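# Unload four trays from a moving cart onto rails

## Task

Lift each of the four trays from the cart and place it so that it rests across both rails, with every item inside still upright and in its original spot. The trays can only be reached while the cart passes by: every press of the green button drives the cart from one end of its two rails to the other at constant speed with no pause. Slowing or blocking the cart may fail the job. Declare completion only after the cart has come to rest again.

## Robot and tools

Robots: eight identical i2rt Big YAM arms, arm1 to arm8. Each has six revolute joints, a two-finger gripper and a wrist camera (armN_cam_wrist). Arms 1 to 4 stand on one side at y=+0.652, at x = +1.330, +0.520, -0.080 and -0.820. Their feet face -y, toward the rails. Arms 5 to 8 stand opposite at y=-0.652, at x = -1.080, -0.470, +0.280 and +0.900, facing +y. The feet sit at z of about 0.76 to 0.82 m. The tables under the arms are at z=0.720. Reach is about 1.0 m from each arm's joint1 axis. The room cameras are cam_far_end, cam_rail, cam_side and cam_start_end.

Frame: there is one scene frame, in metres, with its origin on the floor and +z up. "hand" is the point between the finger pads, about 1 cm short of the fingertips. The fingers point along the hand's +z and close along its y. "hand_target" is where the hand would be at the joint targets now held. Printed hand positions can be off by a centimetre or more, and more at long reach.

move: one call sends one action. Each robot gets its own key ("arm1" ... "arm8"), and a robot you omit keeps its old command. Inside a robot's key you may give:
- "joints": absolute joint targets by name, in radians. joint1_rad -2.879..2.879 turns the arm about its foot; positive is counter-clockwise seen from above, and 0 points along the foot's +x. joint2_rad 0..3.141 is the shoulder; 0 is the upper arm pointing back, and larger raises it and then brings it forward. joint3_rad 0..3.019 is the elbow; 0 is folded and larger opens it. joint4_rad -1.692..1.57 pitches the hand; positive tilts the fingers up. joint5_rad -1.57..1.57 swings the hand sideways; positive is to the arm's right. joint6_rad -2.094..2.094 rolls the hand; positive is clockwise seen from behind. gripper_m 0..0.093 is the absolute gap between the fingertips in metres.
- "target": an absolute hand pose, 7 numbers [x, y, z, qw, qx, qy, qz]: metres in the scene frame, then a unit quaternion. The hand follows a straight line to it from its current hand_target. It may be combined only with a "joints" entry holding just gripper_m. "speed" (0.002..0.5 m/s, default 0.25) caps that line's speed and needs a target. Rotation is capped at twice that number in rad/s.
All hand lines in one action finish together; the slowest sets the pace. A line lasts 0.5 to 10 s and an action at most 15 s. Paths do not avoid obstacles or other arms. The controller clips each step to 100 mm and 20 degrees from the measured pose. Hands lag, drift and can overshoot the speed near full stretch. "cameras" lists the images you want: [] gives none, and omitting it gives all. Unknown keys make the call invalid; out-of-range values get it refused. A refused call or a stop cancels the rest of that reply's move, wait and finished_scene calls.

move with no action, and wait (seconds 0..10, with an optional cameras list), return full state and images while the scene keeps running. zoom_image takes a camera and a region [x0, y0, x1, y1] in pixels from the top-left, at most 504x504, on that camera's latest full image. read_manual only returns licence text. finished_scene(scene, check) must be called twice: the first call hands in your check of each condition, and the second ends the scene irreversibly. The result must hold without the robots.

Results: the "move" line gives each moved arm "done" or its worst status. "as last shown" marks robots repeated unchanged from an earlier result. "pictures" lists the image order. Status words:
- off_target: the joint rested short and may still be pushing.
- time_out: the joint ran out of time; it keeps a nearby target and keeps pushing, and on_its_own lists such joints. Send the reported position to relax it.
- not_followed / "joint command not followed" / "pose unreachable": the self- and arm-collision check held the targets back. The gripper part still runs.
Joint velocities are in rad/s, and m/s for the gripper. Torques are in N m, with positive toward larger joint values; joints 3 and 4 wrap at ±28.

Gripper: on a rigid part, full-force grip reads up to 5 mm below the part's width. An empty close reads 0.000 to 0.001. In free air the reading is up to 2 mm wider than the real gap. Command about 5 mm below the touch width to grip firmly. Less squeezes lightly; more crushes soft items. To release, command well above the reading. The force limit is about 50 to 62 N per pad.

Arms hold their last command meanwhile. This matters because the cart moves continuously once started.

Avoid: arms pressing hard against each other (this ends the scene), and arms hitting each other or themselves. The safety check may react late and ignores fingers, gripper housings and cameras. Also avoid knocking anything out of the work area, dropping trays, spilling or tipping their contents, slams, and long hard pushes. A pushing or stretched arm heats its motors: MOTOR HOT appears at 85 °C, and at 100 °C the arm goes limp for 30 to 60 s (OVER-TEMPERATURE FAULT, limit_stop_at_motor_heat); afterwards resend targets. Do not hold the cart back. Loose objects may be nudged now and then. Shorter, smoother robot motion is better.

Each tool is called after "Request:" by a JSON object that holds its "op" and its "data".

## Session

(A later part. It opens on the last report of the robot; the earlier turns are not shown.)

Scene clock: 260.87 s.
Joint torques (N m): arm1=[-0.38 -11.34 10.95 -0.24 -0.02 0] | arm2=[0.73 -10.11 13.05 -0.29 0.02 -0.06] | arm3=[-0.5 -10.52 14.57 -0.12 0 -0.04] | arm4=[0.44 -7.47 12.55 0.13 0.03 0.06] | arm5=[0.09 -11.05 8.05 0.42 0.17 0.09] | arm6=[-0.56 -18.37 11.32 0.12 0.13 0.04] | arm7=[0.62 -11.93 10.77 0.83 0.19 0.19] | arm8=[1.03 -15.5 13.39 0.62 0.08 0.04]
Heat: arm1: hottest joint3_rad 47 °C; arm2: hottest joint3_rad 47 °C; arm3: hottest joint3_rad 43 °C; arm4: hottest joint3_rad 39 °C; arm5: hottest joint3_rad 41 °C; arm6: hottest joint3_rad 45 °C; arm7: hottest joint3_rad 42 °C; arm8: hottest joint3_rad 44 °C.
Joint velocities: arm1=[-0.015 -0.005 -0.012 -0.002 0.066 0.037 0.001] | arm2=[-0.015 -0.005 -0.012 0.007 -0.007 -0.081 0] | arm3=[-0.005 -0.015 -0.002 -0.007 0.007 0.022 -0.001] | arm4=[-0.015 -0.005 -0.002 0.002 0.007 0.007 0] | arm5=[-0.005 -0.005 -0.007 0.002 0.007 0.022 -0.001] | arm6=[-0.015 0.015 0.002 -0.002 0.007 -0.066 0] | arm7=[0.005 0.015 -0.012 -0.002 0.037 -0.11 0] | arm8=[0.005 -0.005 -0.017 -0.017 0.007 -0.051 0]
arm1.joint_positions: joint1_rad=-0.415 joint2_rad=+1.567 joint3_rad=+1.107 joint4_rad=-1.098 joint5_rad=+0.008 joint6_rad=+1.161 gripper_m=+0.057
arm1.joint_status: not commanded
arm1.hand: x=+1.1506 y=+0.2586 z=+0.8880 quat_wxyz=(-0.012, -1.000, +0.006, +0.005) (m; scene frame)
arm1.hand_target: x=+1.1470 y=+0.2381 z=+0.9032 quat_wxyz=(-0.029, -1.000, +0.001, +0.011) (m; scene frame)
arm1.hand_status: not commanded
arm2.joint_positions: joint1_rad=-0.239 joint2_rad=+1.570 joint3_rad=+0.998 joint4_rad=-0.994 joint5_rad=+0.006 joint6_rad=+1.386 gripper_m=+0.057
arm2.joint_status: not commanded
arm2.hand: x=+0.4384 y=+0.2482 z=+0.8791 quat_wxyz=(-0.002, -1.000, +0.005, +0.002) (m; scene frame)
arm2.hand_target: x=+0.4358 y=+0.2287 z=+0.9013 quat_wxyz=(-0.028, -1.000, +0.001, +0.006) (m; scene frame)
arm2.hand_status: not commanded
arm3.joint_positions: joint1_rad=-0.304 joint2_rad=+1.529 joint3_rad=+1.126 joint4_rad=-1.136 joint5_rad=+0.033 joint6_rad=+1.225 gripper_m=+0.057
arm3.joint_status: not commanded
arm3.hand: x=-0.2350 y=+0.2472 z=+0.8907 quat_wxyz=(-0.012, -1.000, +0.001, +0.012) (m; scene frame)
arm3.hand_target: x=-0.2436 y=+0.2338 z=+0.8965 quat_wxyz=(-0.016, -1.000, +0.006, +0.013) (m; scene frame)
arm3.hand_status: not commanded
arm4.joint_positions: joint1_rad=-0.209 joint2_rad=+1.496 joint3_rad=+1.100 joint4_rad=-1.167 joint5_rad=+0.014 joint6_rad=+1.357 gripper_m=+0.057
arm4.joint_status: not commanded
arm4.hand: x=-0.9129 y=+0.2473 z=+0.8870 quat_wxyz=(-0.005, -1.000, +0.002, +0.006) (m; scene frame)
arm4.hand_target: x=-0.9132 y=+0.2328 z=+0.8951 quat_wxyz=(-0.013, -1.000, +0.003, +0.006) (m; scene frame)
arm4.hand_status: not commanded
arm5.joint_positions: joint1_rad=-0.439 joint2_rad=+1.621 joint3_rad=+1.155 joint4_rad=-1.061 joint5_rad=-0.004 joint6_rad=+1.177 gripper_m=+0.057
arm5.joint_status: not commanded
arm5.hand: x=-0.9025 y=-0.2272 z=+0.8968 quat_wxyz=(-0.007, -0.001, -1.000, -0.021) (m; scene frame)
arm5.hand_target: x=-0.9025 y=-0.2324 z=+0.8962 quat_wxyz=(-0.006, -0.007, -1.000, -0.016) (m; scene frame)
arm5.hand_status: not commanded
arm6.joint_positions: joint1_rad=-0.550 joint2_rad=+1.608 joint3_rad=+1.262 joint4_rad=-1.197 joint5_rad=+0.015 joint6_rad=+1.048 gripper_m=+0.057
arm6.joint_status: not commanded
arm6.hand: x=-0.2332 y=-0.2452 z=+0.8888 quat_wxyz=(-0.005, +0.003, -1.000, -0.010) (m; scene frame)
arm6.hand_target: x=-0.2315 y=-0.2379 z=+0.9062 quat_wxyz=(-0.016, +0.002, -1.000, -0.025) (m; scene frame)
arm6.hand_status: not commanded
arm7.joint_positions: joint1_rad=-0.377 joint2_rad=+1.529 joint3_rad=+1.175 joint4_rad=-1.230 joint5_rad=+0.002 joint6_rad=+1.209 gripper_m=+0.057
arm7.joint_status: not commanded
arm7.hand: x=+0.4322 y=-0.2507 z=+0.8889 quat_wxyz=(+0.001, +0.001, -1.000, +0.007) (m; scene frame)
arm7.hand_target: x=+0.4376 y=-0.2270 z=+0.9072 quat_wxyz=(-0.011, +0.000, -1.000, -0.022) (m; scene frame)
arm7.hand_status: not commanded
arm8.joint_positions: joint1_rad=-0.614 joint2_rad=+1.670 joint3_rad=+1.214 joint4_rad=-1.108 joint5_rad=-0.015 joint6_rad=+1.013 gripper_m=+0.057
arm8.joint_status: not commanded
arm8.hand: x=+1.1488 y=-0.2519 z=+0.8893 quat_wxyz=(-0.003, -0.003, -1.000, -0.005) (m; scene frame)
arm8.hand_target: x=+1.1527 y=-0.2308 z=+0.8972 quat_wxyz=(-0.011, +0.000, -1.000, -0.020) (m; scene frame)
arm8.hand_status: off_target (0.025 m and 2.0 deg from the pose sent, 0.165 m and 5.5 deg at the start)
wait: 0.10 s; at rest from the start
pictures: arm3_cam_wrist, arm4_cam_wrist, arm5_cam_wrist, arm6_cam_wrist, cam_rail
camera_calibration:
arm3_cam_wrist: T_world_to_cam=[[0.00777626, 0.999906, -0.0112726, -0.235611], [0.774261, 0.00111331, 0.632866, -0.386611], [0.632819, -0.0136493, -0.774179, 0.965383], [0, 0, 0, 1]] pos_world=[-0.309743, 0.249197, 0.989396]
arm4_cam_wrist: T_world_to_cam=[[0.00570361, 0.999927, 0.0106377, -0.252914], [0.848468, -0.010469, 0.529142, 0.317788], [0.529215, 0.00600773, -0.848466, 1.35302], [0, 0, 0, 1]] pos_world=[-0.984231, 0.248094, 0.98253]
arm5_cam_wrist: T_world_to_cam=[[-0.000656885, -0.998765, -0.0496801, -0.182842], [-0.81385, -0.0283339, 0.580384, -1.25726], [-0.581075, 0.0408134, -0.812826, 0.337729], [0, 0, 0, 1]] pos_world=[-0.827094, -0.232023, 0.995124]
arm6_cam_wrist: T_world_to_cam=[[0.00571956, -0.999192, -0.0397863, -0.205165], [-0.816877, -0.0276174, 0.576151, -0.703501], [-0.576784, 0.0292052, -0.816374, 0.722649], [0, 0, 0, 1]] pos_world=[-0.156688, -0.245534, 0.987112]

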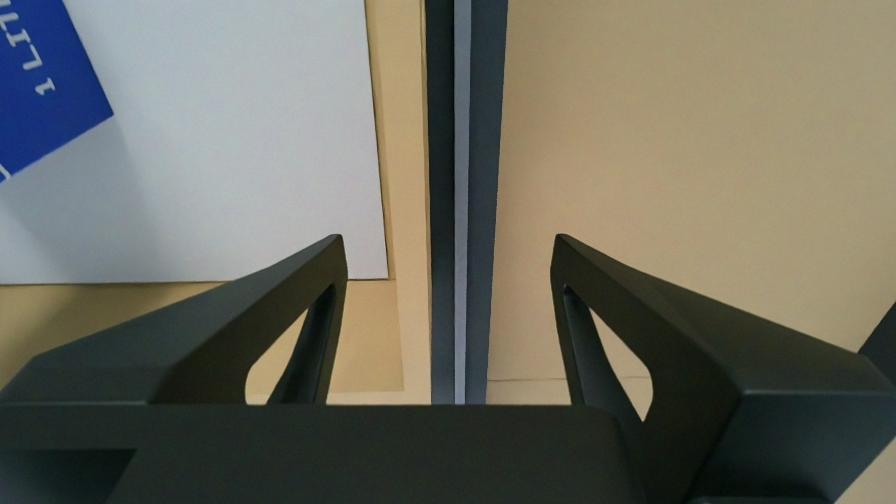

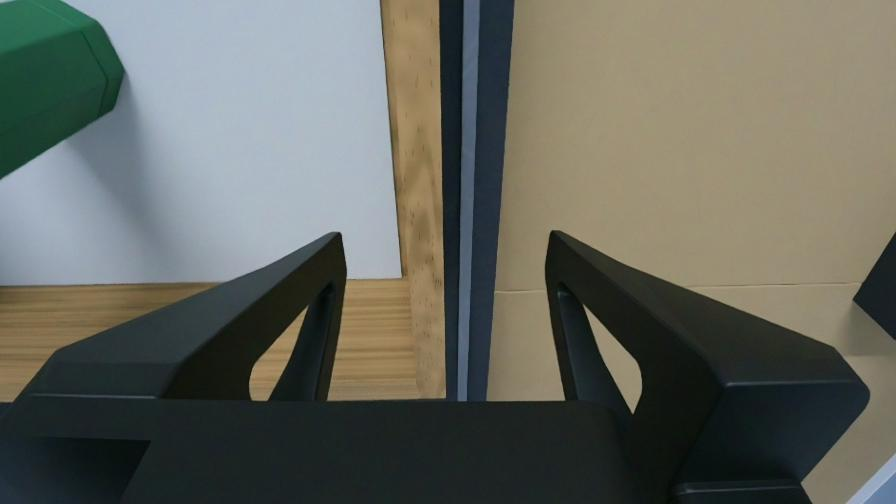

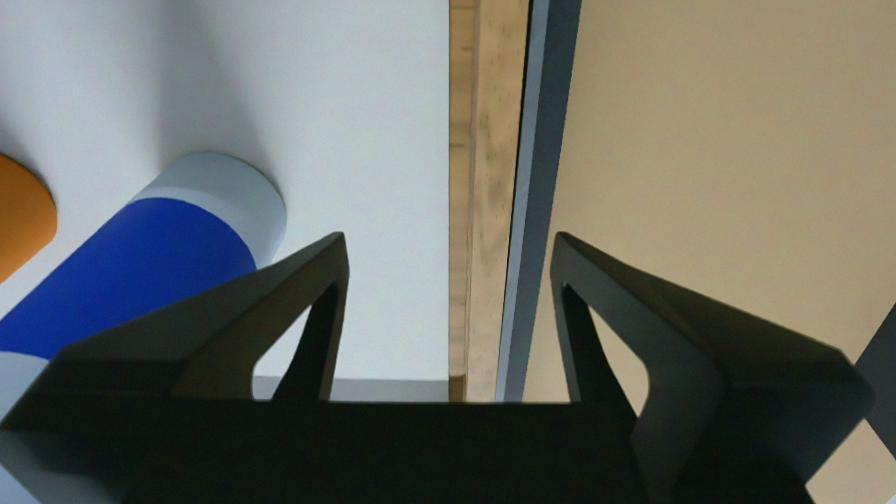

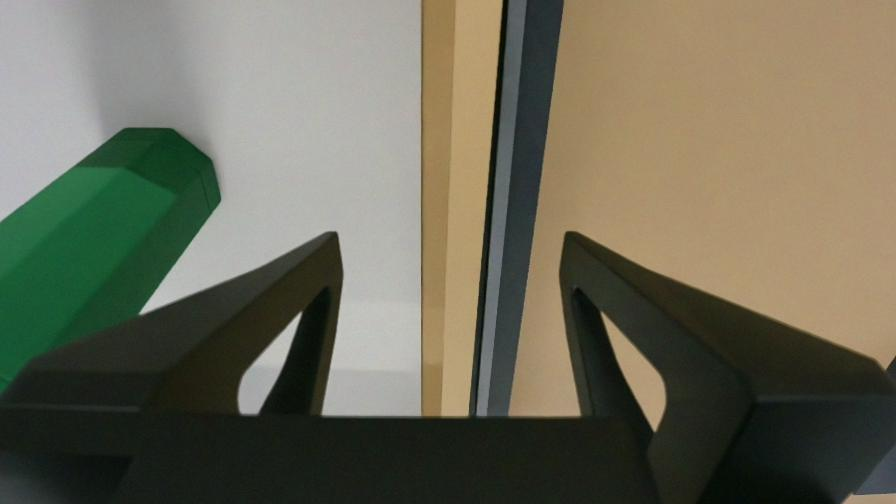

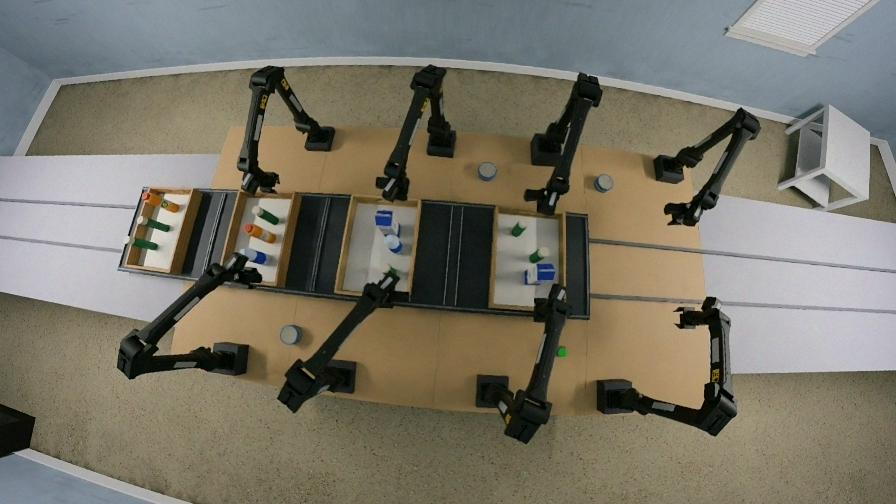

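Request:
{"op": "wait", "data": {"seconds": 8.0, "cameras": ["cam_rail", "arm1_cam_wrist", "arm8_cam_wrist", "arm2_cam_wrist", "arm7_cam_wrist", "arm3_cam_wrist", "arm6_cam_wrist", "arm4_cam_wrist", "arm5_cam_wrist"]}}

Scene clock: 279.47 s.
Joint torques (N m): arm1=[-0.38 -11.63 11.04 -0.16 -0.05 -0.01] | arm2=[0.79 -9.93 13 -0.32 0.05 -0.07] | arm3=[-0.44 -10.46 14.57 -0.12 0 -0.04] | arm4=[0.26 -7.53 12.57 0.13 0.03 0.04] | arm5=[-0.85 -11.11 7.94 0.4 0.14 0.09] | arm6=[-0.5 -18.26 11.33 0.12 0.13 0.04] | arm7=[0.62 -12.04 10.76 0.83 0.19 0.19] | arm8=[1.03 -15.27 13.44 0.66 0.08 0.05]
Heat: arm1: hottest joint3_rad 47 °C; arm2: hottest joint3_rad 47 °C; arm3: hottest joint3_rad 43 °C; arm4: hottest joint3_rad 39 °C; arm5: hottest joint3_rad 41 °C; arm6: hottest joint3_rad 46 °C; arm7: hottest joint3_rad 42 °C; arm8: hottest joint3_rad 44 °C.
Joint velocities: arm1=[-0.024 0.015 -0.027 0.002 -0.022 -0.022 0] | arm2=[-0.005 -0.005 0.007 0.007 -0.022 -0.022 -0.002] | arm3=[0.005 -0.015 -0.007 0.007 -0.051 0.022 0.001] | arm4=[0.005 -0.015 -0.002 -0.002 0.022 0.037 -0.001] | arm5=[-0.005 -0.005 -0.012 0.007 -0.007 -0.007 0.001] | arm6=[-0.005 -0.005 -0.027 -0.007 0.007 -0.022 0] | arm7=[0.005 0.005 0.002 -0.022 -0.066 -0.051 0.001] | arm8=[-0.015 0.005 0.012 -0.002 0.125 -0.066 0]
arm1.joint_positions: joint1_rad=-0.415 joint2_rad=+1.567 joint3_rad=+1.107 joint4_rad=-1.098 joint5_rad=+0.008 joint6_rad=+1.161 gripper_m=+0.057
arm1.joint_status: not commanded
arm1.hand: x=+1.1506 y=+0.2586 z=+0.8880 quat_wxyz=(-0.012, -1.000, +0.006, +0.005) (m; scene frame)
arm1.hand_target: x=+1.1470 y=+0.2381 z=+0.9032 quat_wxyz=(-0.029, -1.000, +0.001, +0.011) (m; scene frame)
arm1.hand_status: not commanded
arm2.joint_positions: joint1_rad=-0.239 joint2_rad=+1.570 joint3_rad=+0.998 joint4_rad=-0.994 joint5_rad=+0.006 joint6_rad=+1.386 gripper_m=+0.057
arm2.joint_status: not commanded
arm2.hand: x=+0.4384 y=+0.2482 z=+0.8791 quat_wxyz=(-0.002, -1.000, +0.005, +0.002) (m; scene frame)
arm2.hand_target: x=+0.4358 y=+0.2287 z=+0.9013 quat_wxyz=(-0.028, -1.000, +0.001, +0.006) (m; scene frame)
arm2.hand_status: not commanded
arm3.joint_positions: joint1_rad=-0.304 joint2_rad=+1.529 joint3_rad=+1.126 joint4_rad=-1.136 joint5_rad=+0.033 joint6_rad=+1.225 gripper_m=+0.057
arm3.joint_status: not commanded
arm3.hand: x=-0.2350 y=+0.2472 z=+0.8907 quat_wxyz=(-0.012, -1.000, +0.001, +0.012) (m; scene frame)
arm3.hand_target: x=-0.2436 y=+0.2338 z=+0.8965 quat_wxyz=(-0.016, -1.000, +0.006, +0.013) (m; scene frame)
arm3.hand_status: not commanded
arm4.joint_positions: joint1_rad=-0.209 joint2_rad=+1.496 joint3_rad=+1.100 joint4_rad=-1.167 joint5_rad=+0.014 joint6_rad=+1.357 gripper_m=+0.057
arm4.joint_status: not commanded
arm4.hand: x=-0.9129 y=+0.2473 z=+0.8870 quat_wxyz=(-0.005, -1.000, +0.002, +0.006) (m; scene frame)
arm4.hand_target: x=-0.9132 y=+0.2328 z=+0.8951 quat_wxyz=(-0.013, -1.000, +0.003, +0.006) (m; scene frame)
arm4.hand_status: not commanded
arm5.joint_positions: joint1_rad=-0.439 joint2_rad=+1.621 joint3_rad=+1.155 joint4_rad=-1.061 joint5_rad=-0.004 joint6_rad=+1.177 gripper_m=+0.057
arm5.joint_status: not commanded
arm5.hand: x=-0.9025 y=-0.2272 z=+0.8968 quat_wxyz=(-0.007, -0.001, -1.000, -0.021) (m; scene frame)
arm5.hand_target: x=-0.9025 y=-0.2324 z=+0.8962 quat_wxyz=(-0.006, -0.007, -1.000, -0.016) (m; scene frame)
arm5.hand_status: not commanded
arm6.joint_positions: joint1_rad=-0.550 joint2_rad=+1.608 joint3_rad=+1.262 joint4_rad=-1.197 joint5_rad=+0.015 joint6_rad=+1.048 gripper_m=+0.057
arm6.joint_status: not commanded
arm6.hand: x=-0.2332 y=-0.2452 z=+0.8888 quat_wxyz=(-0.005, +0.003, -1.000, -0.010) (m; scene frame)
arm6.hand_target: x=-0.2315 y=-0.2379 z=+0.9062 quat_wxyz=(-0.016, +0.002, -1.000, -0.025) (m; scene frame)
arm6.hand_status: not commanded
arm7.joint_positions: joint1_rad=-0.377 joint2_rad=+1.529 joint3_rad=+1.175 joint4_rad=-1.230 joint5_rad=+0.002 joint6_rad=+1.209 gripper_m=+0.057
arm7.joint_status: not commanded
arm7.hand: x=+0.4322 y=-0.2507 z=+0.8889 quat_wxyz=(+0.001, +0.001, -1.000, +0.007) (m; scene frame)
arm7.hand_target: x=+0.4376 y=-0.2270 z=+0.9072 quat_wxyz=(-0.011, +0.000, -1.000, -0.022) (m; scene frame)
arm7.hand_status: not commanded
arm8.joint_positions: joint1_rad=-0.614 joint2_rad=+1.670 joint3_rad=+1.214 joint4_rad=-1.108 joint5_rad=-0.015 joint6_rad=+1.013 gripper_m=+0.057
arm8.joint_status: not commanded
arm8.hand: x=+1.1488 y=-0.2519 z=+0.8893 quat_wxyz=(-0.003, -0.003, -1.000, -0.005) (m; scene frame)
arm8.hand_target: x=+1.1527 y=-0.2308 z=+0.8972 quat_wxyz=(-0.011, +0.000, -1.000, -0.020) (m; scene frame)
arm8.hand_status: off_target (0.025 m and 2.0 deg from the pose sent, 0.165 m and 5.5 deg at the start)
wait: 8.00 s; at rest from the start
pictures: arm1_cam_wrist, arm2_cam_wrist, arm3_cam_wrist, arm4_cam_wrist, arm5_cam_wrist, arm6_cam_wrist, arm7_cam_wrist, arm8_cam_wrist, cam_rail
camera_calibration:
arm1_cam_wrist: T_world_to_cam=[[0.0142091, 0.998966, -0.0431952, -0.234214], [0.817837, 0.0132431, 0.575298, -1.4504], [0.575275, -0.0435011, -0.816802, 0.199347], [0, 0, 0, 1]] pos_world=[1.07484, 0.261851, 0.987125]
arm2_cam_wrist: T_world_to_cam=[[0.0307596, 0.998793, 0.0382848, -0.298521], [0.832887, -0.0467883, 0.551462, -0.829245], [0.552588, 0.0149241, -0.833321, 0.608708], [0, 0, 0, 1]] pos_world=[0.363485, 0.250277, 0.975975]
arm3_cam_wrist: T_world_to_cam=[[0.00777626, 0.999906, -0.0112726, -0.235611], [0.774261, 0.00111331, 0.632866, -0.386611], [0.632819, -0.0136493, -0.774179, 0.965383], [0, 0, 0, 1]] pos_world=[-0.309743, 0.249197, 0.989396]
arm4_cam_wrist: T_world_to_cam=[[0.00570361, 0.999927, 0.0106377, -0.252914], [0.848468, -0.010469, 0.529142, 0.317788], [0.529215, 0.00600773, -0.848466, 1.35302], [0, 0, 0, 1]] pos_world=[-0.984231, 0.248094, 0.98253]
arm5_cam_wrist: T_world_to_cam=[[-0.000656885, -0.998765, -0.0496801, -0.182842], [-0.81385, -0.0283339, 0.580384, -1.25726], [-0.581075, 0.0408134, -0.812826, 0.337729], [0, 0, 0, 1]] pos_world=[-0.827094, -0.232023, 0.995124]
arm6_cam_wrist: T_world_to_cam=[[0.00571956, -0.999192, -0.0397863, -0.205165], [-0.816877, -0.0276174, 0.576151, -0.703501], [-0.576784, 0.0292052, -0.816374, 0.722649], [0, 0, 0, 1]] pos_world=[-0.156688, -0.245534, 0.987112]
arm7_cam_wrist: T_world_to_cam=[[0.0145777, -0.999464, 0.0293009, -0.283969], [-0.805162, 0.0056419, 0.593029, -0.173102], [-0.592876, -0.0322369, -0.804648, 1.08898], [0, 0, 0, 1]] pos_world=[0.510392, -0.247735, 0.987217]
arm8_cam_wrist: T_world_to_cam=[[-0.0126784, -0.999843, -0.0123992, -0.22647], [-0.817027, 0.00320988, 0.576591, 0.431439], [-0.576461, 0.0174407, -0.816939, 1.51726], [0, 0, 0, 1]] pos_world=[1.22427, -0.254281, 0.98794]

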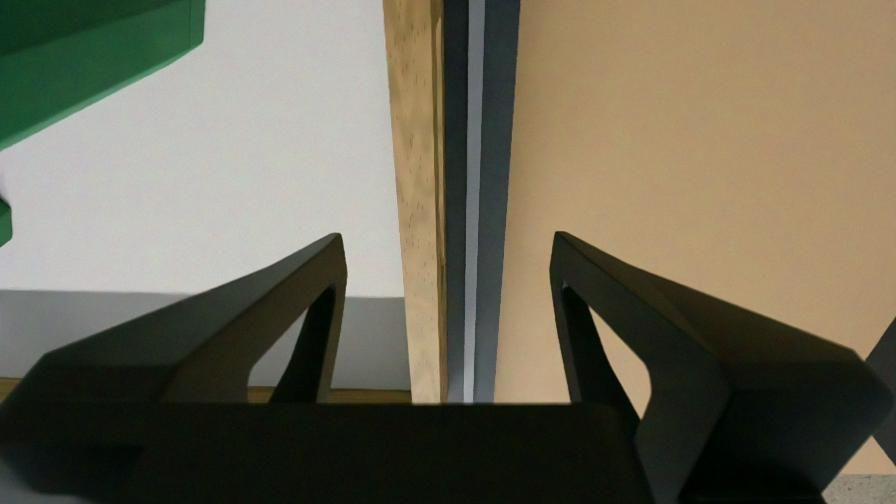

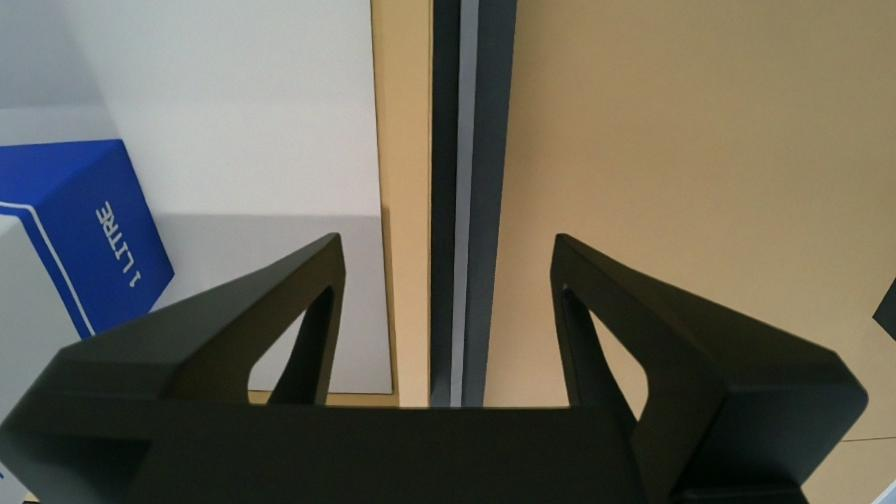

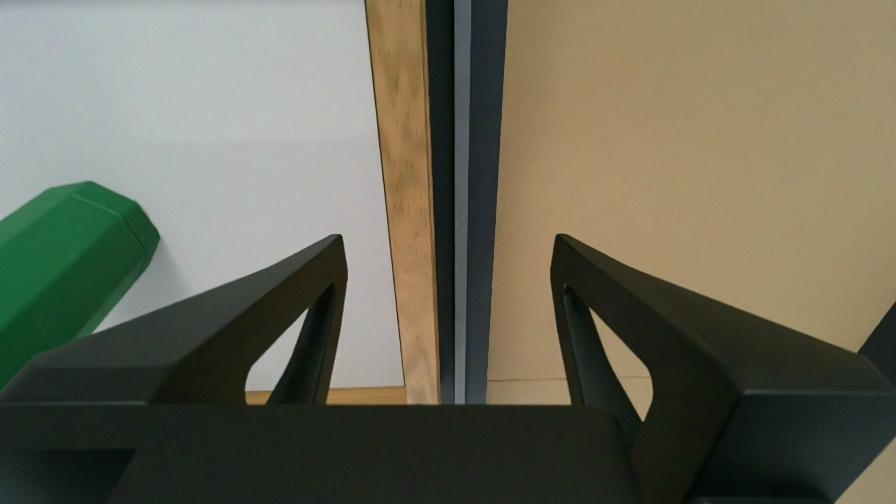

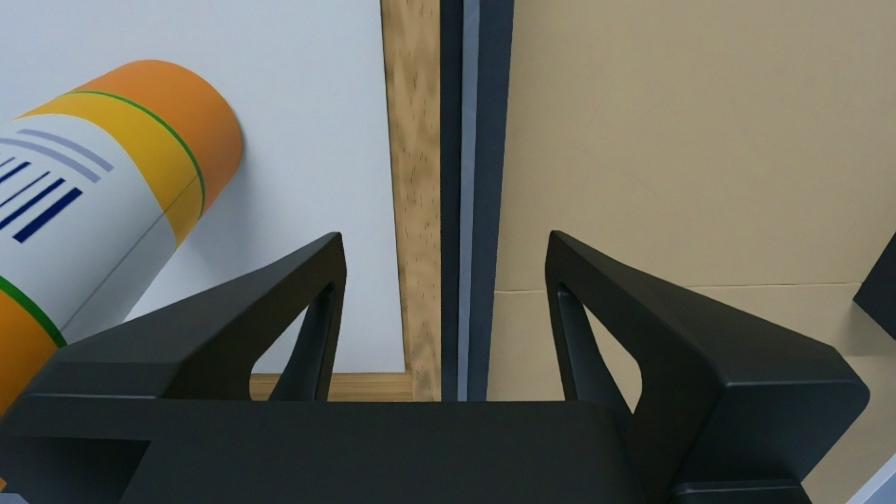

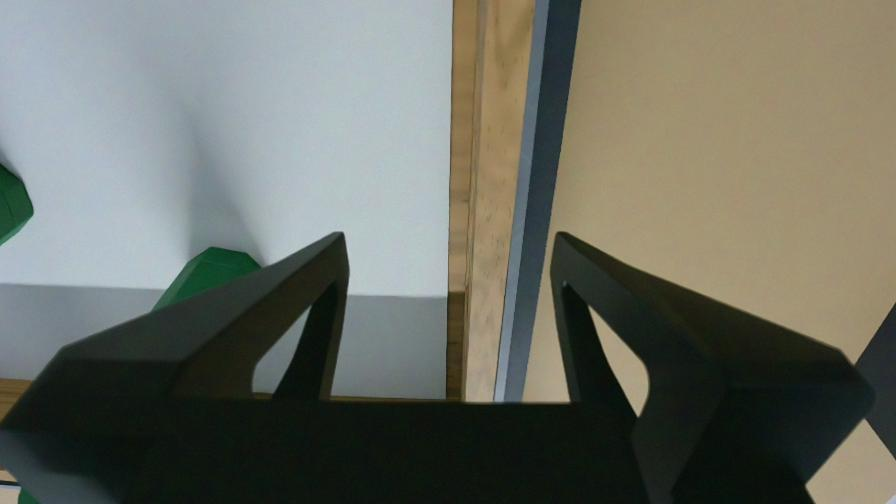

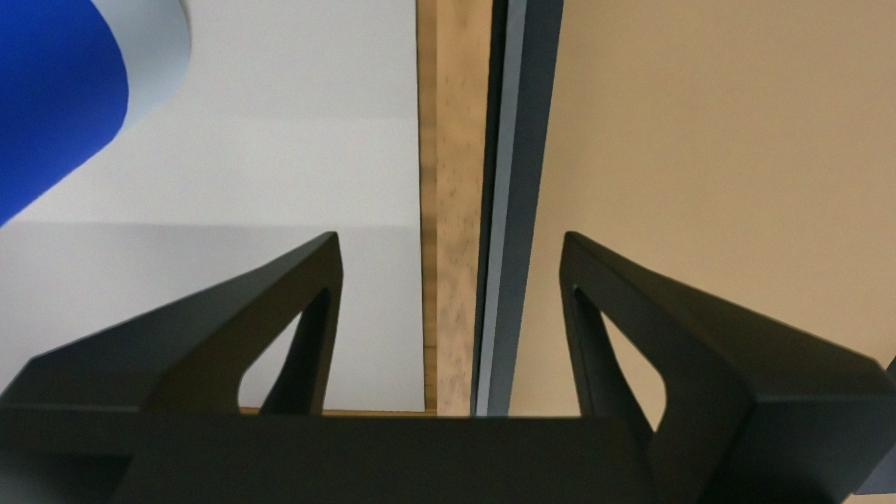

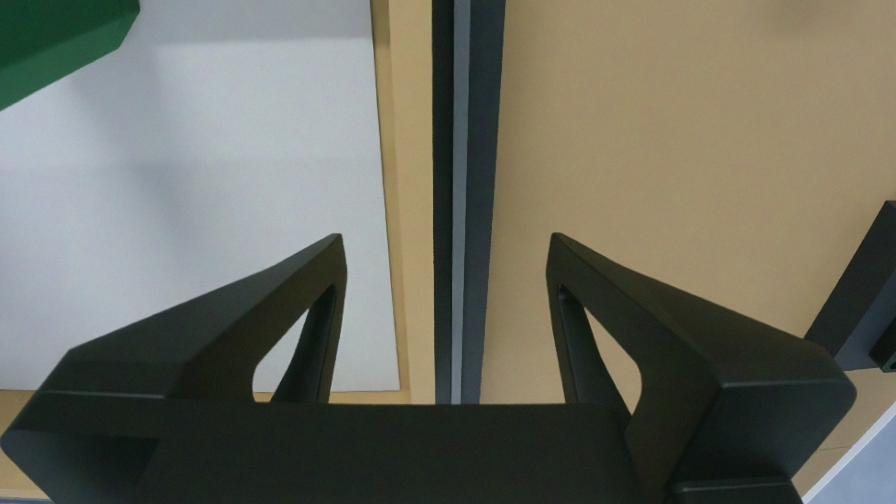

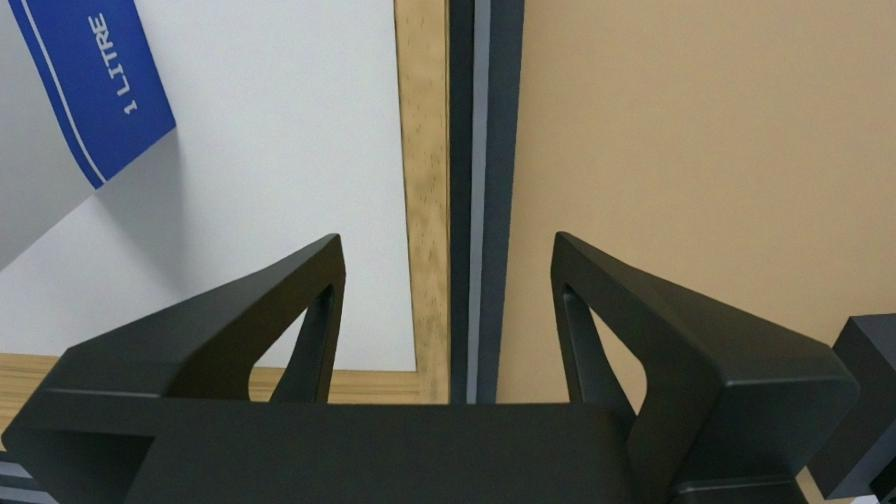

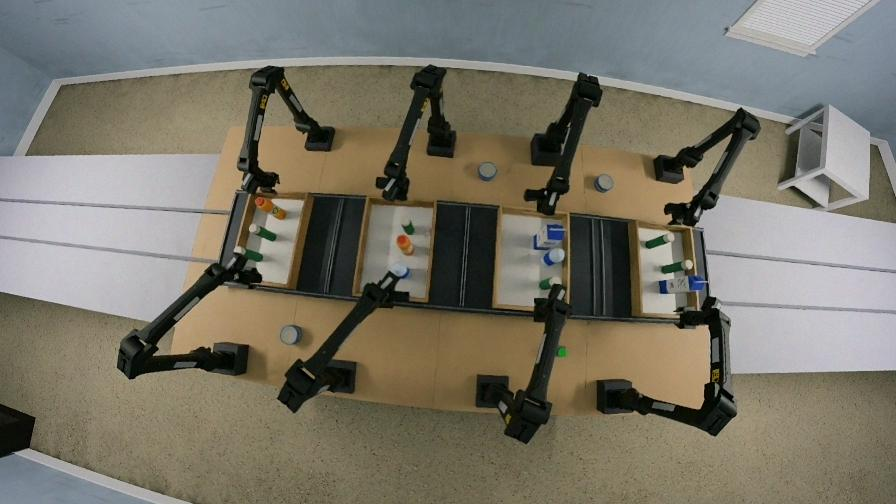

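Request:
{"op": "zoom_image", "data": {"camera": "cam_rail", "region": [210, 160, 460, 320]}}

Request:
{"op": "zoom_image", "data": {"camera": "cam_rail", "region": [470, 170, 720, 330]}}

Request:
{"op": "wait", "data": {"seconds": 0.1, "cameras": ["cam_rail", "arm4_cam_wrist", "arm5_cam_wrist", "arm3_cam_wrist", "arm6_cam_wrist"]}}

Scaled by 2.016 from the camera's 896x504 image, which has a finer 1280x720 frame.

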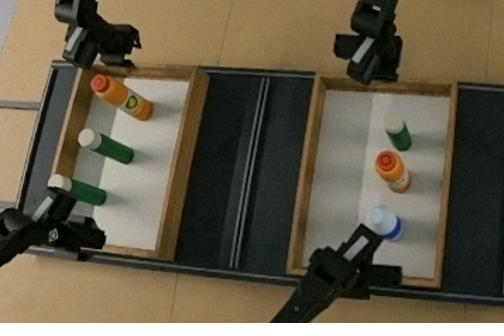

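Scaled by 2.016 from the camera's 896x504 image, which has a finer 1280x720 frame.

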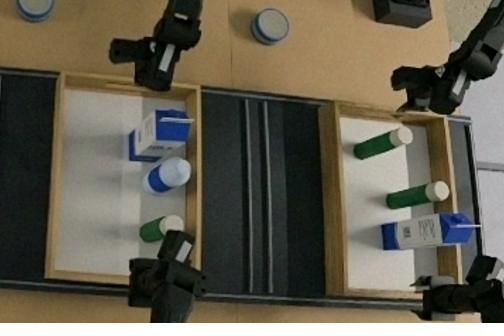

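Scene clock: 298.97 s.
Joint torques (N m): arm1=[-0.21 -11.46 10.77 -0.34 -0.05 -0.02] | arm2=[0.44 -10.17 12.96 -0.24 0.05 -0.05] | arm3=[-0.5 -10.46 14.57 -0.12 0 -0.04] | arm4=[0.5 -7.77 12.53 0.09 0.04 0.06] | arm5=[-0.5 -11.28 7.99 0.42 0.13 0.11] | arm6=[-0.44 -18.43 11.32 0.12 0.13 0.04] | arm7=[0.62 -12.04 10.76 0.8 0.19 0.19] | arm8=[1.08 -15.38 13.44 0.68 0.07 0.02]
Heat: arm1: hottest joint3_rad 48 °C; arm2: hottest joint3_rad 47 °C; arm3: hottest joint3_rad 44 °C; arm4: hottest joint3_rad 39 °C; arm5: hottest joint3_rad 41 °C; arm6: hottest joint3_rad 46 °C; arm7: hottest joint3_rad 43 °C; arm8: hottest joint3_rad 45 °C.
Joint velocities: arm1=[0.005 -0.024 0.002 -0.017 -0.022 -0.066 -0.001] | arm2=[-0.015 -0.005 -0.007 0.007 -0.007 -0.022 -0.001] | arm3=[-0.005 0.015 0.007 0.017 0.007 0.051 0] | arm4=[-0.015 -0.005 -0.007 0.007 -0.007 -0.051 0] | arm5=[0.024 -0.015 -0.012 0.002 0.051 0.007 0] | arm6=[0.005 -0.005 0.022 0.002 0.051 0.022 0] | arm7=[-0.015 -0.005 -0.007 0.007 -0.022 0.051 0] | arm8=[0.005 -0.015 -0.007 -0.022 0.081 -0.037 -0.001]
arm1.joint_positions: joint1_rad=-0.415 joint2_rad=+1.567 joint3_rad=+1.107 joint4_rad=-1.098 joint5_rad=+0.008 joint6_rad=+1.161 gripper_m=+0.057
arm1.joint_status: not commanded
arm1.hand: x=+1.1506 y=+0.2586 z=+0.8880 quat_wxyz=(-0.012, -1.000, +0.006, +0.005) (m; scene frame)
arm1.hand_target: x=+1.1470 y=+0.2381 z=+0.9032 quat_wxyz=(-0.029, -1.000, +0.001, +0.011) (m; scene frame)
arm1.hand_status: not commanded
arm2.joint_positions: joint1_rad=-0.239 joint2_rad=+1.570 joint3_rad=+0.998 joint4_rad=-0.994 joint5_rad=+0.006 joint6_rad=+1.386 gripper_m=+0.057
arm2.joint_status: not commanded
arm2.hand: x=+0.4384 y=+0.2482 z=+0.8791 quat_wxyz=(-0.002, -1.000, +0.005, +0.002) (m; scene frame)
arm2.hand_target: x=+0.4358 y=+0.2287 z=+0.9013 quat_wxyz=(-0.028, -1.000, +0.001, +0.006) (m; scene frame)
arm2.hand_status: not commanded
arm3.joint_positions: joint1_rad=-0.304 joint2_rad=+1.529 joint3_rad=+1.126 joint4_rad=-1.136 joint5_rad=+0.033 joint6_rad=+1.225 gripper_m=+0.057
arm3.joint_status: not commanded
arm3.hand: x=-0.2350 y=+0.2472 z=+0.8907 quat_wxyz=(-0.012, -1.000, +0.001, +0.012) (m; scene frame)
arm3.hand_target: x=-0.2436 y=+0.2338 z=+0.8965 quat_wxyz=(-0.016, -1.000, +0.006, +0.013) (m; scene frame)
arm3.hand_status: not commanded
arm4.joint_positions: joint1_rad=-0.209 joint2_rad=+1.496 joint3_rad=+1.100 joint4_rad=-1.167 joint5_rad=+0.014 joint6_rad=+1.357 gripper_m=+0.057
arm4.joint_status: not commanded
arm4.hand: x=-0.9129 y=+0.2473 z=+0.8870 quat_wxyz=(-0.005, -1.000, +0.002, +0.006) (m; scene frame)
arm4.hand_target: x=-0.9132 y=+0.2328 z=+0.8951 quat_wxyz=(-0.013, -1.000, +0.003, +0.006) (m; scene frame)
arm4.hand_status: not commanded
arm5.joint_positions: joint1_rad=-0.439 joint2_rad=+1.621 joint3_rad=+1.155 joint4_rad=-1.061 joint5_rad=-0.004 joint6_rad=+1.177 gripper_m=+0.057
arm5.joint_status: not commanded
arm5.hand: x=-0.9025 y=-0.2272 z=+0.8968 quat_wxyz=(-0.007, -0.001, -1.000, -0.021) (m; scene frame)
arm5.hand_target: x=-0.9025 y=-0.2324 z=+0.8962 quat_wxyz=(-0.006, -0.007, -1.000, -0.016) (m; scene frame)
arm5.hand_status: not commanded
arm6.joint_positions: joint1_rad=-0.550 joint2_rad=+1.608 joint3_rad=+1.262 joint4_rad=-1.197 joint5_rad=+0.015 joint6_rad=+1.048 gripper_m=+0.057
arm6.joint_status: not commanded
arm6.hand: x=-0.2332 y=-0.2452 z=+0.8888 quat_wxyz=(-0.005, +0.003, -1.000, -0.010) (m; scene frame)
arm6.hand_target: x=-0.2315 y=-0.2379 z=+0.9062 quat_wxyz=(-0.016, +0.002, -1.000, -0.025) (m; scene frame)
arm6.hand_status: not commanded
arm7.joint_positions: joint1_rad=-0.377 joint2_rad=+1.529 joint3_rad=+1.175 joint4_rad=-1.230 joint5_rad=+0.002 joint6_rad=+1.209 gripper_m=+0.057
arm7.joint_status: not commanded
arm7.hand: x=+0.4322 y=-0.2507 z=+0.8889 quat_wxyz=(+0.001, +0.001, -1.000, +0.007) (m; scene frame)
arm7.hand_target: x=+0.4376 y=-0.2270 z=+0.9072 quat_wxyz=(-0.011, +0.000, -1.000, -0.022) (m; scene frame)
arm7.hand_status: not commanded
arm8.joint_positions: joint1_rad=-0.614 joint2_rad=+1.670 joint3_rad=+1.214 joint4_rad=-1.108 joint5_rad=-0.015 joint6_rad=+1.013 gripper_m=+0.057
arm8.joint_status: not commanded
arm8.hand: x=+1.1488 y=-0.2519 z=+0.8893 quat_wxyz=(-0.003, -0.003, -1.000, -0.005) (m; scene frame)
arm8.hand_target: x=+1.1527 y=-0.2308 z=+0.8972 quat_wxyz=(-0.011, +0.000, -1.000, -0.020) (m; scene frame)
arm8.hand_status: off_target (0.025 m and 2.0 deg from the pose sent, 0.165 m and 5.5 deg at the start)
wait: 0.10 s; at rest from the start
pictures: arm3_cam_wrist, arm4_cam_wrist, arm5_cam_wrist, arm6_cam_wrist, cam_rail
camera_calibration:
arm3_cam_wrist: T_world_to_cam=[[0.00777626, 0.999906, -0.0112726, -0.235611], [0.774261, 0.00111331, 0.632866, -0.386611], [0.632819, -0.0136493, -0.774179, 0.965383], [0, 0, 0, 1]] pos_world=[-0.309743, 0.249197, 0.989396]
arm4_cam_wrist: T_world_to_cam=[[0.00570361, 0.999927, 0.0106377, -0.252914], [0.848468, -0.010469, 0.529142, 0.317788], [0.529215, 0.00600773, -0.848466, 1.35302], [0, 0, 0, 1]] pos_world=[-0.984231, 0.248094, 0.98253]
arm5_cam_wrist: T_world_to_cam=[[-0.000656885, -0.998765, -0.0496801, -0.182842], [-0.81385, -0.0283339, 0.580384, -1.25726], [-0.581075, 0.0408134, -0.812826, 0.337729], [0, 0, 0, 1]] pos_world=[-0.827094, -0.232023, 0.995124]
arm6_cam_wrist: T_world_to_cam=[[0.00571956, -0.999192, -0.0397863, -0.205165], [-0.816877, -0.0276174, 0.576151, -0.703501], [-0.576784, 0.0292052, -0.816374, 0.722649], [0, 0, 0, 1]] pos_world=[-0.156688, -0.245534, 0.987112]

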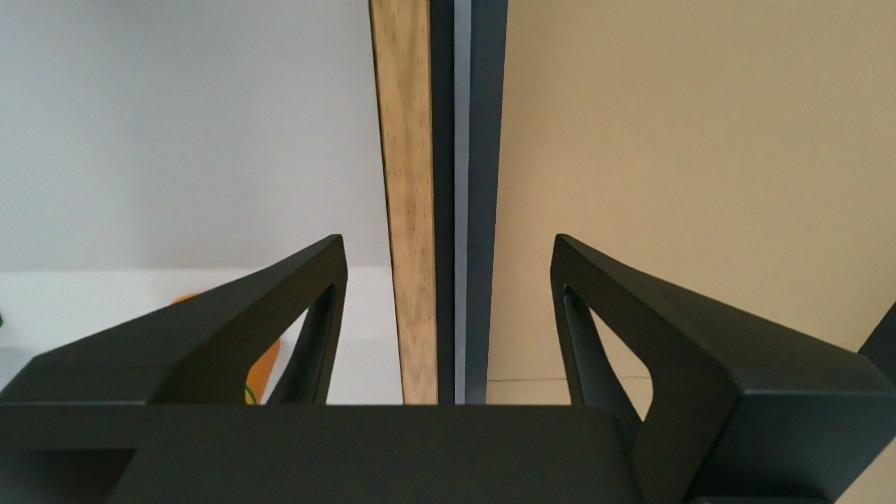

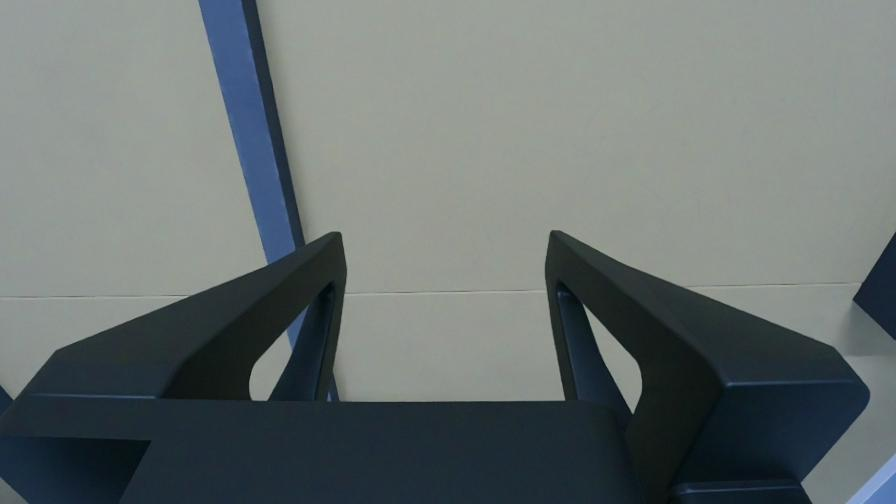

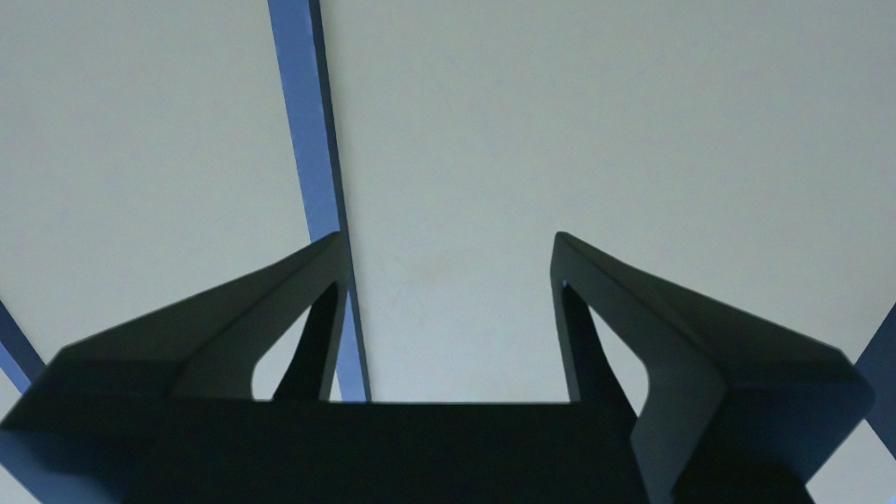

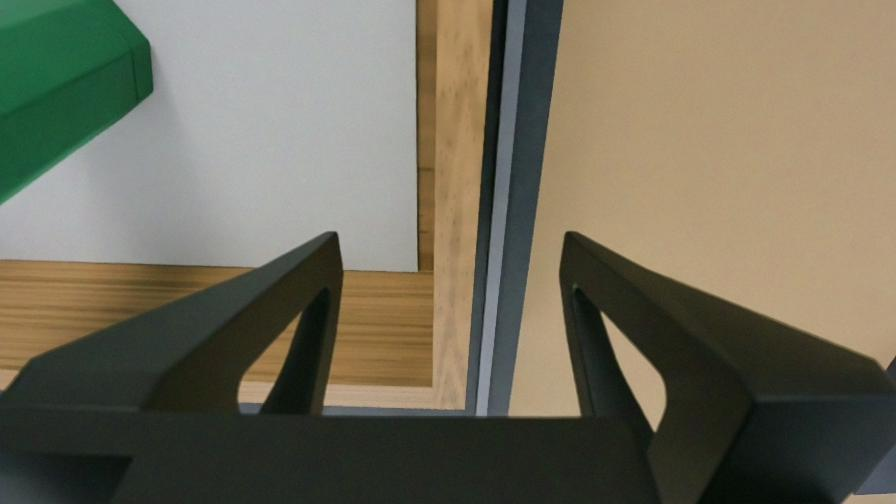

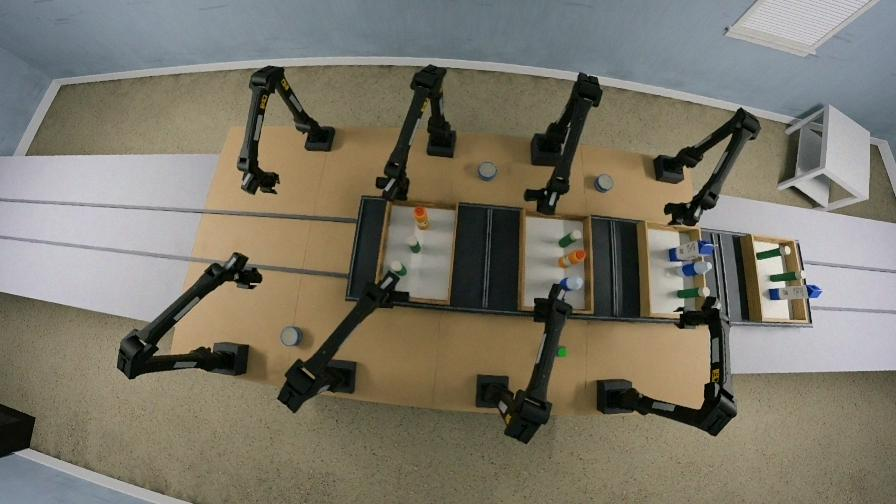

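Request:
{"op": "wait", "data": {"seconds": 0.1, "cameras": ["cam_side", "cam_rail", "cam_far_end"]}}

Scene clock: 347.37 s.
Joint torques (N m): arm1=[0.09 -10.81 10.85 -0.34 -0.06 -0.02] | arm2=[1.03 -10.34 12.98 -0.28 0.07 -0.03] | arm3=[-0.5 -10.46 14.57 -0.13 0 -0.04] | arm4=[0.44 -7.94 12.55 0.1 0.05 0.03] | arm5=[-0.62 -11.22 7.87 0.38 0.14 0.11] | arm6=[-0.56 -18.32 11.33 0.1 0.13 0.04] | arm7=[0.62 -12.04 10.74 0.84 0.19 0.19] | arm8=[1.08 -15.33 13.42 0.66 0.07 0.03]
Heat: arm1: hottest joint3_rad 49 °C; arm2: hottest joint3_rad 48 °C; arm3: hottest joint3_rad 45 °C; arm4: hottest joint3_rad 40 °C; arm5: hottest joint3_rad 41 °C; arm6: hottest joint3_rad 46 °C; arm7: hottest joint3_rad 44 °C; arm8: hottest joint3_rad 45 °C.
Joint velocities: arm1=[-0.005 0.005 -0.012 -0.002 0.051 0.022 0] | arm2=[0.005 0.005 -0.007 -0.022 -0.037 -0.066 0] | arm3=[-0.005 0.005 0.002 0.007 -0.007 0.022 0] | arm4=[-0.024 -0.005 0.017 -0.002 0.066 -0.022 0] | arm5=[0.015 -0.015 -0.007 0.002 -0.037 0.022 0] | arm6=[0.005 -0.005 -0.002 -0.012 0.022 -0.022 -0.001] | arm7=[-0.005 -0.015 -0.002 0.002 0.037 0.007 -0.001] | arm8=[-0.005 -0.015 0.007 -0.007 -0.037 -0.022 -0.001]
arm1.joint_positions: joint1_rad=-0.415 joint2_rad=+1.567 joint3_rad=+1.107 joint4_rad=-1.098 joint5_rad=+0.008 joint6_rad=+1.161 gripper_m=+0.057
arm1.joint_status: not commanded
arm1.hand: x=+1.1506 y=+0.2586 z=+0.8880 quat_wxyz=(-0.012, -1.000, +0.006, +0.005) (m; scene frame)
arm1.hand_target: x=+1.1470 y=+0.2381 z=+0.9032 quat_wxyz=(-0.029, -1.000, +0.001, +0.011) (m; scene frame)
arm1.hand_status: not commanded
arm2.joint_positions: joint1_rad=-0.239 joint2_rad=+1.570 joint3_rad=+0.998 joint4_rad=-0.994 joint5_rad=+0.006 joint6_rad=+1.386 gripper_m=+0.057
arm2.joint_status: not commanded
arm2.hand: x=+0.4384 y=+0.2482 z=+0.8791 quat_wxyz=(-0.002, -1.000, +0.005, +0.002) (m; scene frame)
arm2.hand_target: x=+0.4358 y=+0.2287 z=+0.9013 quat_wxyz=(-0.028, -1.000, +0.001, +0.006) (m; scene frame)
arm2.hand_status: not commanded
arm3.joint_positions: joint1_rad=-0.304 joint2_rad=+1.529 joint3_rad=+1.126 joint4_rad=-1.136 joint5_rad=+0.033 joint6_rad=+1.225 gripper_m=+0.057
arm3.joint_status: not commanded
arm3.hand: x=-0.2350 y=+0.2472 z=+0.8907 quat_wxyz=(-0.012, -1.000, +0.001, +0.012) (m; scene frame)
arm3.hand_target: x=-0.2436 y=+0.2338 z=+0.8965 quat_wxyz=(-0.016, -1.000, +0.006, +0.013) (m; scene frame)
arm3.hand_status: not commanded
arm4.joint_positions: joint1_rad=-0.209 joint2_rad=+1.496 joint3_rad=+1.100 joint4_rad=-1.167 joint5_rad=+0.014 joint6_rad=+1.357 gripper_m=+0.057
arm4.joint_status: not commanded
arm4.hand: x=-0.9129 y=+0.2473 z=+0.8870 quat_wxyz=(-0.005, -1.000, +0.002, +0.006) (m; scene frame)
arm4.hand_target: x=-0.9132 y=+0.2328 z=+0.8951 quat_wxyz=(-0.013, -1.000, +0.003, +0.006) (m; scene frame)
arm4.hand_status: not commanded
arm5.joint_positions: joint1_rad=-0.439 joint2_rad=+1.621 joint3_rad=+1.155 joint4_rad=-1.061 joint5_rad=-0.004 joint6_rad=+1.177 gripper_m=+0.057
arm5.joint_status: not commanded
arm5.hand: x=-0.9025 y=-0.2272 z=+0.8968 quat_wxyz=(-0.007, -0.001, -1.000, -0.021) (m; scene frame)
arm5.hand_target: x=-0.9025 y=-0.2324 z=+0.8962 quat_wxyz=(-0.006, -0.007, -1.000, -0.016) (m; scene frame)
arm5.hand_status: not commanded
arm6.joint_positions: joint1_rad=-0.550 joint2_rad=+1.608 joint3_rad=+1.262 joint4_rad=-1.197 joint5_rad=+0.015 joint6_rad=+1.048 gripper_m=+0.057
arm6.joint_status: not commanded
arm6.hand: x=-0.2332 y=-0.2452 z=+0.8888 quat_wxyz=(-0.005, +0.003, -1.000, -0.010) (m; scene frame)
arm6.hand_target: x=-0.2315 y=-0.2379 z=+0.9062 quat_wxyz=(-0.016, +0.002, -1.000, -0.025) (m; scene frame)
arm6.hand_status: not commanded
arm7.joint_positions: joint1_rad=-0.377 joint2_rad=+1.529 joint3_rad=+1.175 joint4_rad=-1.230 joint5_rad=+0.002 joint6_rad=+1.209 gripper_m=+0.057
arm7.joint_status: not commanded
arm7.hand: x=+0.4322 y=-0.2507 z=+0.8889 quat_wxyz=(+0.001, +0.001, -1.000, +0.007) (m; scene frame)
arm7.hand_target: x=+0.4376 y=-0.2270 z=+0.9072 quat_wxyz=(-0.011, +0.000, -1.000, -0.022) (m; scene frame)
arm7.hand_status: not commanded
arm8.joint_positions: joint1_rad=-0.614 joint2_rad=+1.670 joint3_rad=+1.214 joint4_rad=-1.108 joint5_rad=-0.015 joint6_rad=+1.013 gripper_m=+0.057
arm8.joint_status: not commanded
arm8.hand: x=+1.1488 y=-0.2519 z=+0.8893 quat_wxyz=(-0.003, -0.003, -1.000, -0.005) (m; scene frame)
arm8.hand_target: x=+1.1527 y=-0.2308 z=+0.8972 quat_wxyz=(-0.011, +0.000, -1.000, -0.020) (m; scene frame)
arm8.hand_status: off_target (0.025 m and 2.0 deg from the pose sent, 0.165 m and 5.5 deg at the start)
wait: 0.03 of 0.1 s (the call's real time ran out); at rest from the start
pictures: cam_far_end, cam_rail, cam_side

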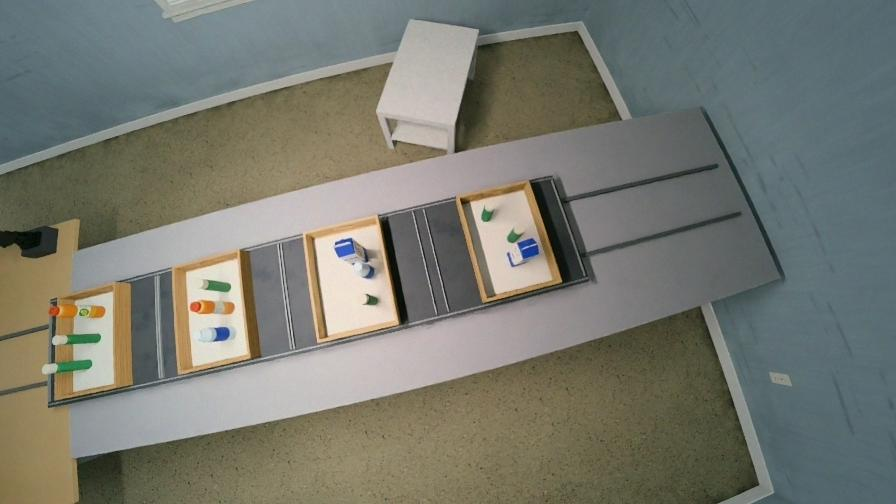

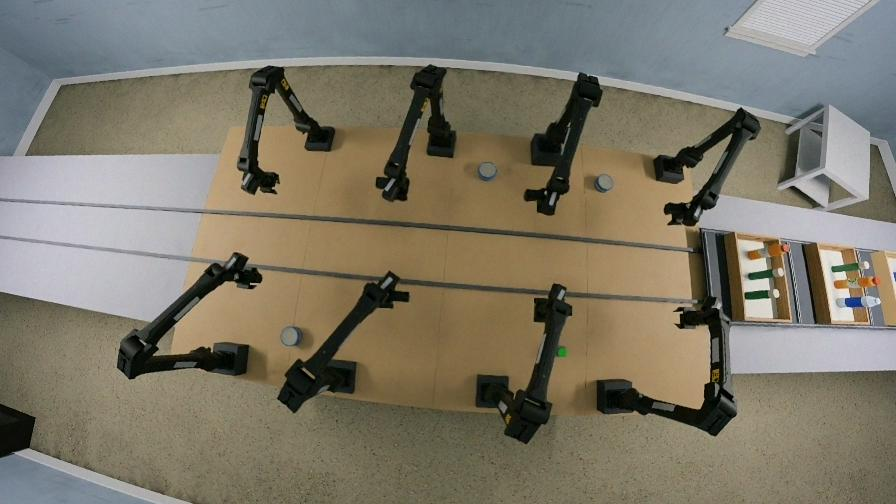

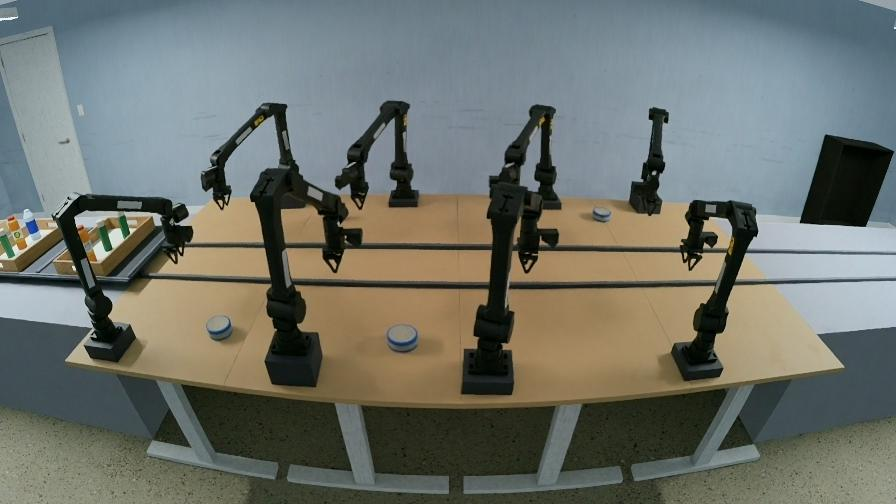

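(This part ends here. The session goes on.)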